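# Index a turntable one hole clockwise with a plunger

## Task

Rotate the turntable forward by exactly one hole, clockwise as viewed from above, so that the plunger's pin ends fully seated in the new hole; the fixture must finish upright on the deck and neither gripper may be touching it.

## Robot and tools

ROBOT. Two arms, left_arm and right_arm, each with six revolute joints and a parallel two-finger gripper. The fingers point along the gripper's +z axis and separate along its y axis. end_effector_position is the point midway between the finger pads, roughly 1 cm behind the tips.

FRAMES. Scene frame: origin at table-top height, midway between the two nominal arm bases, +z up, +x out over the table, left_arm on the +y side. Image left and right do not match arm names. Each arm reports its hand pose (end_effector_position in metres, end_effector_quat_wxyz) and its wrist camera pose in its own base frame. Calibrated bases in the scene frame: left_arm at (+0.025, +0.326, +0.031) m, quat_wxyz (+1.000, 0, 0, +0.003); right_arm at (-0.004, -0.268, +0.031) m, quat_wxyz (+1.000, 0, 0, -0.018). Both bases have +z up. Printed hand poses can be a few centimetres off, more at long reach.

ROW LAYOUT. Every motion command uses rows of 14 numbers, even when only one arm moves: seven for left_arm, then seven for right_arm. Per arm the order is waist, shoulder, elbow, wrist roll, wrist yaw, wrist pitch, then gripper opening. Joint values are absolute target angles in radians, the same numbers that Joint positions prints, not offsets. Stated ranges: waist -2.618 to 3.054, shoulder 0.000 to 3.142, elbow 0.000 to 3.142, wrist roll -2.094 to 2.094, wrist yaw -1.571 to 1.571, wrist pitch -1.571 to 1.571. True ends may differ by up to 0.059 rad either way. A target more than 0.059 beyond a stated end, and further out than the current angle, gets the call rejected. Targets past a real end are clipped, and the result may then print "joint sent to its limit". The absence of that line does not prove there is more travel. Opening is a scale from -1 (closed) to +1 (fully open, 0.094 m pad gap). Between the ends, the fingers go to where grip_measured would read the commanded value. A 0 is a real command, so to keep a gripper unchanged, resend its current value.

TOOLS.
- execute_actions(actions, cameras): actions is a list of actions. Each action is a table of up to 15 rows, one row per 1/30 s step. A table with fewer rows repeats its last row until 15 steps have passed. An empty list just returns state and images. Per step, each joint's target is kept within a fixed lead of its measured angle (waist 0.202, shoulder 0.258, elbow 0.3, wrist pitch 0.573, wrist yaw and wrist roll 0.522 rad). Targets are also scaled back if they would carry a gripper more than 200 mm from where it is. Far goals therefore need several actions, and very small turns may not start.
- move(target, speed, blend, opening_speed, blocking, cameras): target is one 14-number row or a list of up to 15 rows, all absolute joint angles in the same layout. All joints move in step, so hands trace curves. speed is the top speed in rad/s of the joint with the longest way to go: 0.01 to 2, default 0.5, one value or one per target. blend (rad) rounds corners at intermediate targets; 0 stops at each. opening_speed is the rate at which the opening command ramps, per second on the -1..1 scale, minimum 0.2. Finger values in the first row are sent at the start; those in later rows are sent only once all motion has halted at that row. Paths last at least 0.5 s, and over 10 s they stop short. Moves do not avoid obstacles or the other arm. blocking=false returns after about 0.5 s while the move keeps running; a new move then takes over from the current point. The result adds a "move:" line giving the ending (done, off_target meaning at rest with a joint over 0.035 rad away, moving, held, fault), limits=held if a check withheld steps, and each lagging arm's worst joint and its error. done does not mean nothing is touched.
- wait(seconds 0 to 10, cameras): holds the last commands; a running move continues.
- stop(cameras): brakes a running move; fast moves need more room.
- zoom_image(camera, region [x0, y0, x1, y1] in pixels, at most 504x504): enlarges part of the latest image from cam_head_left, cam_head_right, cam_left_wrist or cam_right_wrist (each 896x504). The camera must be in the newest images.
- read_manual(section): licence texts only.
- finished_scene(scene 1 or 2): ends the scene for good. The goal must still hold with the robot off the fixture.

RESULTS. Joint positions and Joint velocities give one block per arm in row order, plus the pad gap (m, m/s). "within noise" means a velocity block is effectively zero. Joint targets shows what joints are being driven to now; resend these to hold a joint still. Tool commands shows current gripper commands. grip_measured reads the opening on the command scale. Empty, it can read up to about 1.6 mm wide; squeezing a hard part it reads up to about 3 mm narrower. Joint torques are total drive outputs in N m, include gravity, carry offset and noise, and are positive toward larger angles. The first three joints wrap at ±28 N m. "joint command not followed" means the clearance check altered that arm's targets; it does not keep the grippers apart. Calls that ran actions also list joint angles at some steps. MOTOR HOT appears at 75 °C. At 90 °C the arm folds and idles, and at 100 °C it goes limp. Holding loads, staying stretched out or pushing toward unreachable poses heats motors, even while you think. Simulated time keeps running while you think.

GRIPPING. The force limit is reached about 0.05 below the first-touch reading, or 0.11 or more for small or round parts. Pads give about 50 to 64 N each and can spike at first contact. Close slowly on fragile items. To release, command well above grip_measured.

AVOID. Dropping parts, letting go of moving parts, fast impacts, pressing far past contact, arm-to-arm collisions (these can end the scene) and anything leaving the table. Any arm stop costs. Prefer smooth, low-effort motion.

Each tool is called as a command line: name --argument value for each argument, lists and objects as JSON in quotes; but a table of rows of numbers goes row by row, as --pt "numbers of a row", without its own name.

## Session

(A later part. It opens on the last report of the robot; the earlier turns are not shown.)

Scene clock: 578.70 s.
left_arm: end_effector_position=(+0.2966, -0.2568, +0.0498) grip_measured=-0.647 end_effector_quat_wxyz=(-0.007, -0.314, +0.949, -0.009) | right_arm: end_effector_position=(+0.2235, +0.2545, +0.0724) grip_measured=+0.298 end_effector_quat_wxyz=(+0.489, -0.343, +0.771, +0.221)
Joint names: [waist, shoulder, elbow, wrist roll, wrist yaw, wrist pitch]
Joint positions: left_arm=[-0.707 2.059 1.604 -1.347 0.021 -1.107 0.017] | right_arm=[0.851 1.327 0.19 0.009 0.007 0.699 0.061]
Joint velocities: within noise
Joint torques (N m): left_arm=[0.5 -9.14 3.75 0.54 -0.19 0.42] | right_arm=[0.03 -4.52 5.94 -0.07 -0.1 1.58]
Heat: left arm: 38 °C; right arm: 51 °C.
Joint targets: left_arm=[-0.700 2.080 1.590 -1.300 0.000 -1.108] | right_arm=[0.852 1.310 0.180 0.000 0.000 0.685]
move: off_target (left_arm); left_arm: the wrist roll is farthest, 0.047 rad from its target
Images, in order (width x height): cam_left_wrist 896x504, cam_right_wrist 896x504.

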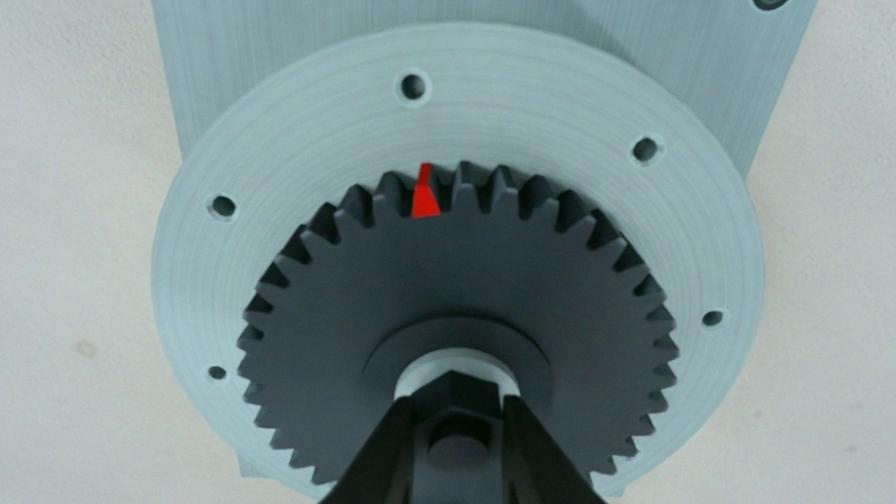

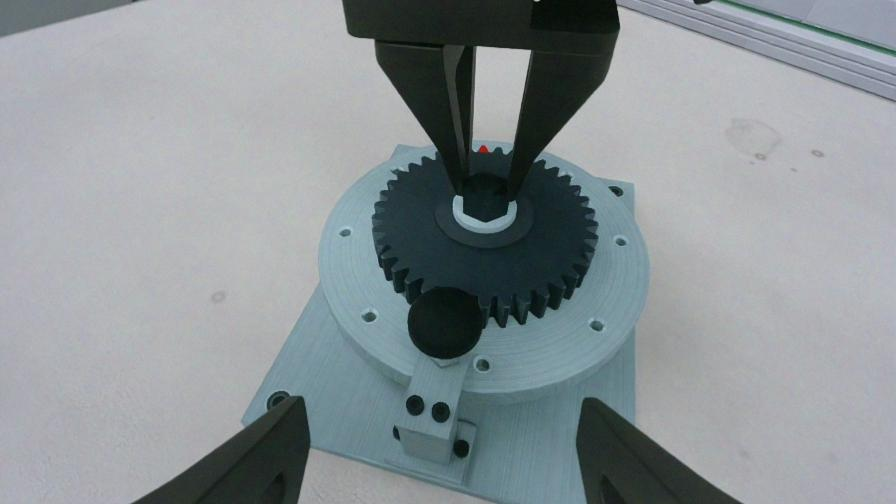

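move --target '[-0.700,2.08,1.590,-1.10,0,-1.108,-0.85,0.852,1.31,0.18,0,0,0.685,0.3]' --speed 0.3 --cameras '["cam_right_wrist","cam_left_wrist"]'

zoom_image --camera "cam_right_wrist" --region '[250, 154, 600, 504]'

Scene clock: 601.13 s.
left_arm: end_effector_position=(+0.2971, -0.2572, +0.0498) grip_measured=-0.647 end_effector_quat_wxyz=(-0.005, -0.218, +0.976, -0.011) | right_arm: end_effector_position=(+0.2235, +0.2545, +0.0724) grip_measured=+0.298 end_effector_quat_wxyz=(+0.489, -0.343, +0.771, +0.221)
Joint names: [waist, shoulder, elbow, wrist roll, wrist yaw, wrist pitch]
Joint positions: left_arm=[-0.707 2.059 1.604 -1.145 0.02 -1.105 0.017] | right_arm=[0.851 1.327 0.19 0.009 0.007 0.699 0.061]
Joint velocities: within noise
Joint torques (N m): left_arm=[0.51 -9.17 3.78 0.57 -0.18 0.38] | right_arm=[0.12 -4.52 5.93 -0.07 -0.09 1.58]
Heat: left arm: 38 °C; right arm: 47 °C.
Joint targets: left_arm=[-0.700 2.080 1.590 -1.100 0.000 -1.108] | right_arm=[0.852 1.310 0.180 0.000 0.000 0.685]
move: off_target (left_arm); left_arm: the wrist roll is farthest, 0.045 rad from its target
Images, in order (width x height): cam_left_wrist 896x504, cam_right_wrist 896x504.

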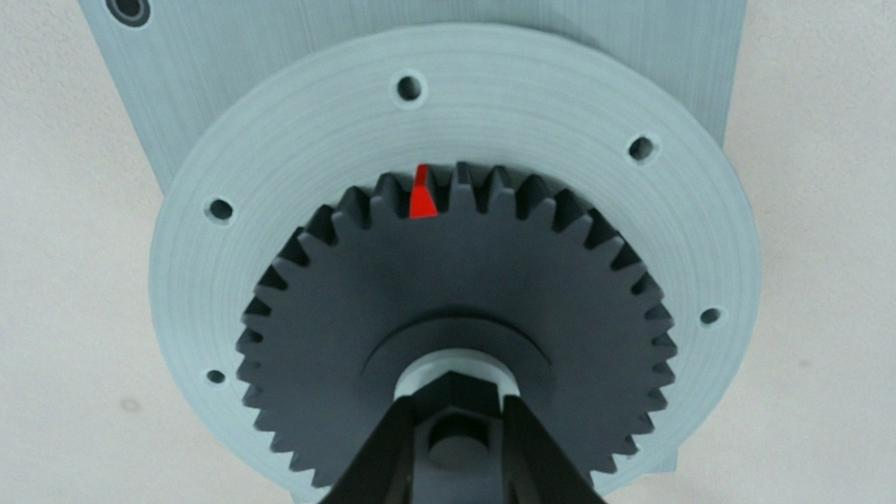

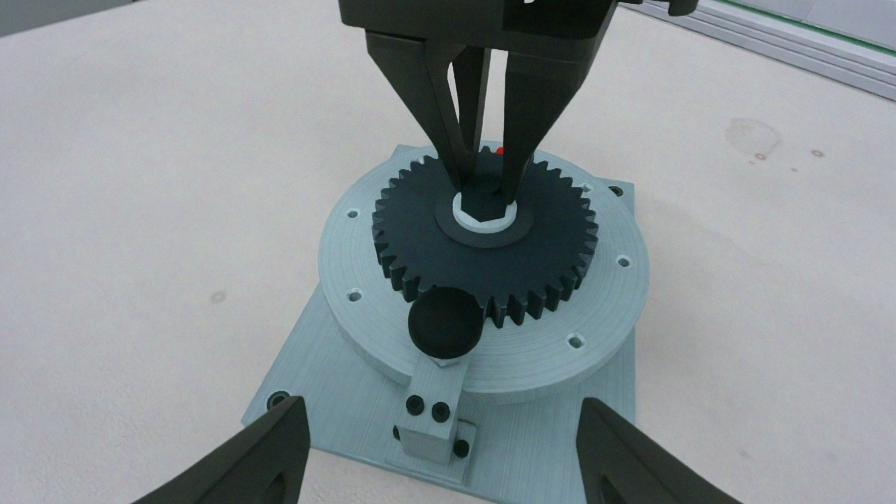

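Scaled by 1.440 from the camera's 896x504 image, which has a finer 1280x720 frame.

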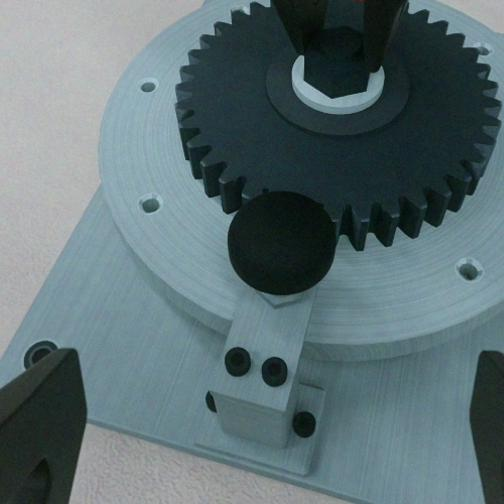

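move --target '[-0.700,2.08,1.590,-1.065,0,-1.108,-0.85,0.852,1.31,0.18,0,0,0.685,0.3]' --speed 0.1 --cameras '["cam_right_wrist","cam_left_wrist"]'

zoom_image --camera "cam_right_wrist" --region '[250, 154, 600, 504]'

Scene clock: 611.60 s.
left_arm: end_effector_position=(+0.2972, -0.2572, +0.0498) grip_measured=-0.647 end_effector_quat_wxyz=(-0.004, -0.201, +0.979, -0.011) | right_arm: end_effector_position=(+0.2235, +0.2545, +0.0724) grip_measured=+0.298 end_effector_quat_wxyz=(+0.489, -0.343, +0.771, +0.221)
Joint names: [waist, shoulder, elbow, wrist roll, wrist yaw, wrist pitch]
Joint positions: left_arm=[-0.707 2.059 1.604 -1.113 0.02 -1.104 0.017] | right_arm=[0.851 1.327 0.19 0.009 0.007 0.699 0.061]
Joint velocities: within noise
Joint torques (N m): left_arm=[0.54 -9.11 3.78 0.54 -0.19 0.39] | right_arm=[0.06 -4.51 5.97 -0.06 -0.08 1.57]
Heat: left arm: 38 °C; right arm: 46 °C.
Joint targets: left_arm=[-0.700 2.080 1.590 -1.065 0.000 -1.108] | right_arm=[0.852 1.310 0.180 0.000 0.000 0.685]
move: off_target (left_arm); left_arm: the wrist roll is farthest, 0.048 rad from its target
Images, in order (width x height): cam_left_wrist 896x504, cam_right_wrist 896x504.

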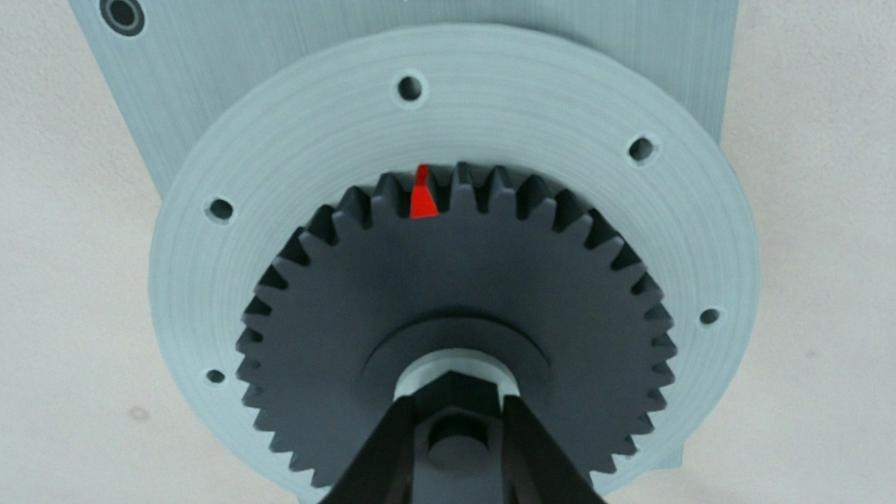

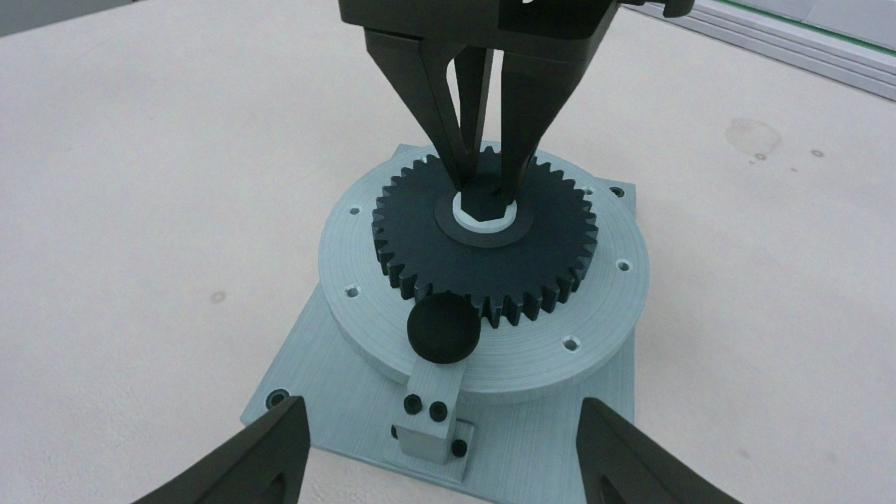

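Scaled by 1.440 from the camera's 896x504 image, which has a finer 1280x720 frame.

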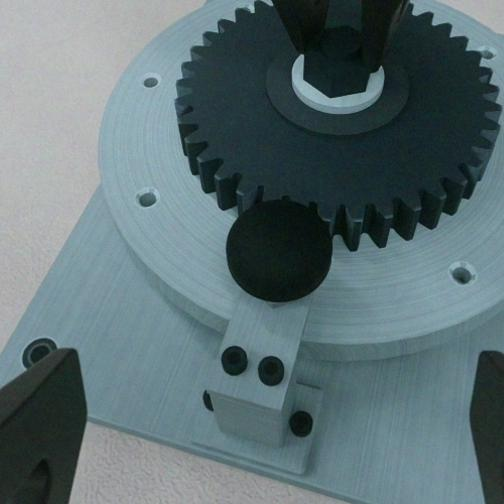

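move --target '[-0.700,2.08,1.590,-1.125,0.01,-1.108,-0.85,0.852,1.31,0.18,0,0,0.685,0.3]' --speed 0.1 --cameras '[]'

move --target '[-0.700,2.08,1.590,-1.125,0.01,-1.108,-0.2,0.852,1.31,0.18,0,0,0.685,0.3]' --speed 0.1 --opening_speed 0.6 --cameras '["cam_right_wrist"]'

zoom_image --camera "cam_right_wrist" --region '[250, 154, 600, 504]'

Scene clock: 621.30 s.
left_arm: end_effector_position=(+0.2972, -0.2572, +0.0498) grip_measured=-0.647 end_effector_quat_wxyz=(-0.004, -0.211, +0.977, -0.011) | right_arm: end_effector_position=(+0.2235, +0.2545, +0.0724) grip_measured=+0.298 end_effector_quat_wxyz=(+0.489, -0.343, +0.771, +0.221)
Joint names: [waist, shoulder, elbow, wrist roll, wrist yaw, wrist pitch]
Joint positions: left_arm=[-0.707 2.059 1.604 -1.131 0.02 -1.104 0.017] | right_arm=[0.851 1.327 0.19 0.009 0.007 0.699 0.061]
Joint velocities: within noise
Joint torques (N m): left_arm=[0.54 -9.17 3.74 0.09 -0.09 0.38] | right_arm=[0.06 -4.46 5.98 -0.08 -0.08 1.58]
Heat: left arm: 38 °C; right arm: 45 °C.
Joint targets: left_arm=[-0.700 2.080 1.590 -1.125 0.010 -1.108] | right_arm=[0.852 1.310 0.180 0.000 0.000 0.685]
move: done
No camera images: "cameras" was empty.

Scene clock: 622.60 s.
left_arm: end_effector_position=(+0.2972, -0.2572, +0.0498) grip_measured=-0.202 end_effector_quat_wxyz=(-0.004, -0.211, +0.977, -0.011) | right_arm: end_effector_position=(+0.2235, +0.2545, +0.0724) grip_measured=+0.298 end_effector_quat_wxyz=(+0.489, -0.343, +0.771, +0.221)
Joint names: [waist, shoulder, elbow, wrist roll, wrist yaw, wrist pitch]
Joint positions: left_arm=[-0.707 2.059 1.604 -1.131 0.02 -1.104 0.038] | right_arm=[0.851 1.327 0.19 0.009 0.007 0.699 0.061]
Joint velocities: within noise
Joint torques (N m): left_arm=[0.53 -9.14 3.79 0.1 -0.09 0.39] | right_arm=[0.05 -4.46 5.98 -0.06 -0.09 1.59]
Heat: left arm: 38 °C; right arm: 45 °C.
Joint targets: left_arm=[-0.700 2.080 1.590 -1.125 0.010 -1.108] | right_arm=[0.852 1.310 0.180 0.000 0.000 0.685]
move: done
Images, in order (width x height): cam_right_wrist 896x504.

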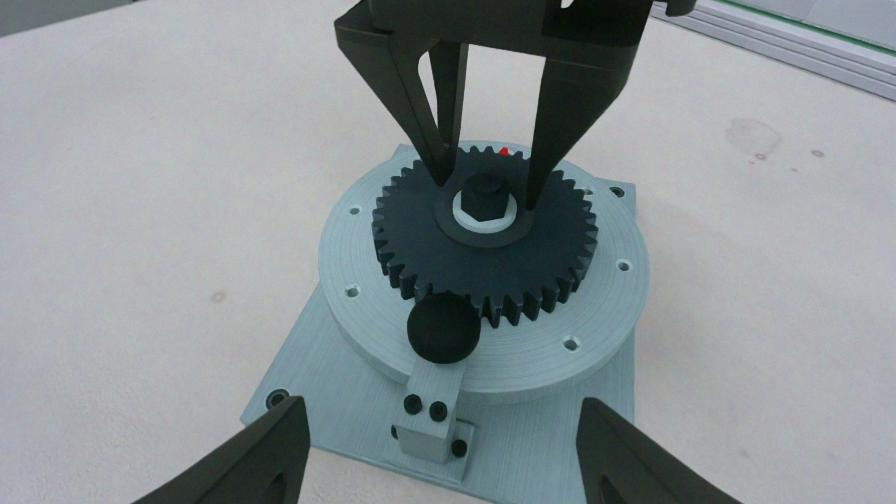

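Scaled by 1.440 from the camera's 896x504 image, which has a finer 1280x720 frame.

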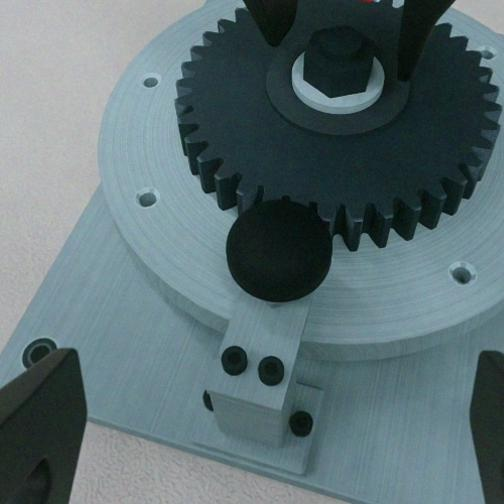

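move --target '[-0.700,1.99,1.72,-1.125,0.01,-1.26,-0.2,0.852,1.31,0.18,0,0,0.685,0.3]' --speed 0.3 --cameras '["cam_left_wrist","cam_right_wrist"]'

finished_scene --scene 1

Scene clock: 634.07 s.
left_arm: end_effector_position=(+0.2934, -0.2539, +0.0881) grip_measured=-0.202 end_effector_quat_wxyz=(-0.005, -0.211, +0.977, -0.010) | right_arm: end_effector_position=(+0.2235, +0.2545, +0.0724) grip_measured=+0.298 end_effector_quat_wxyz=(+0.489, -0.343, +0.771, +0.221)
Joint names: [waist, shoulder, elbow, wrist roll, wrist yaw, wrist pitch]
Joint positions: left_arm=[-0.707 2.018 1.698 -1.131 0.02 -1.24 0.038] | right_arm=[0.851 1.327 0.19 0.009 0.007 0.699 0.061]
Joint velocities: within noise
Joint torques (N m): left_arm=[0.55 -13.52 6.68 0.09 -0.1 0.18] | right_arm=[0.02 -4.52 6 -0.09 -0.1 1.59]
Heat: left arm: 38 °C; right arm: 45 °C.
Joint targets: left_arm=[-0.700 1.990 1.720 -1.125 0.010 -1.260] | right_arm=[0.852 1.310 0.180 0.000 0.000 0.685]
move: done
Images, in order (width x height): cam_left_wrist 896x504, cam_right_wrist 896x504.

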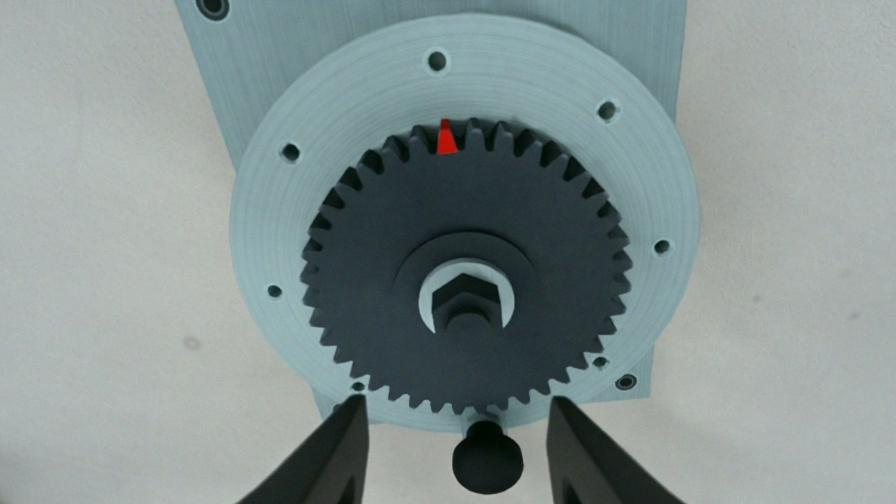

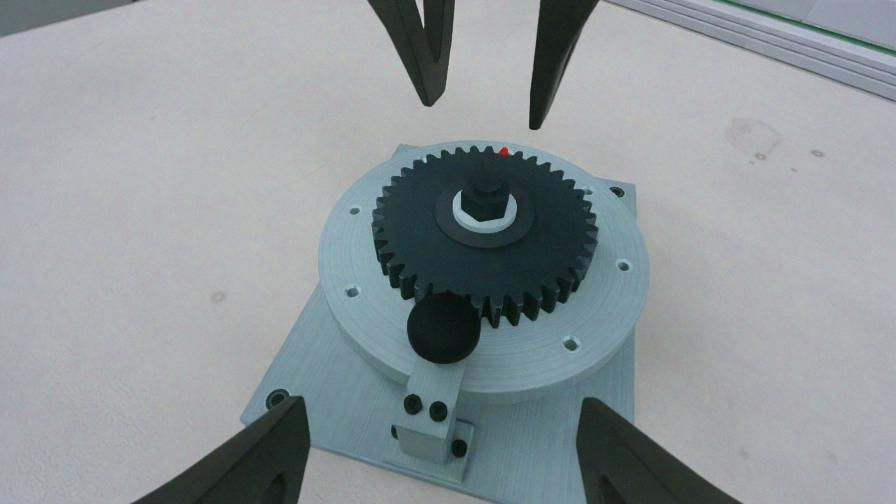

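The scene is finished: the task was done.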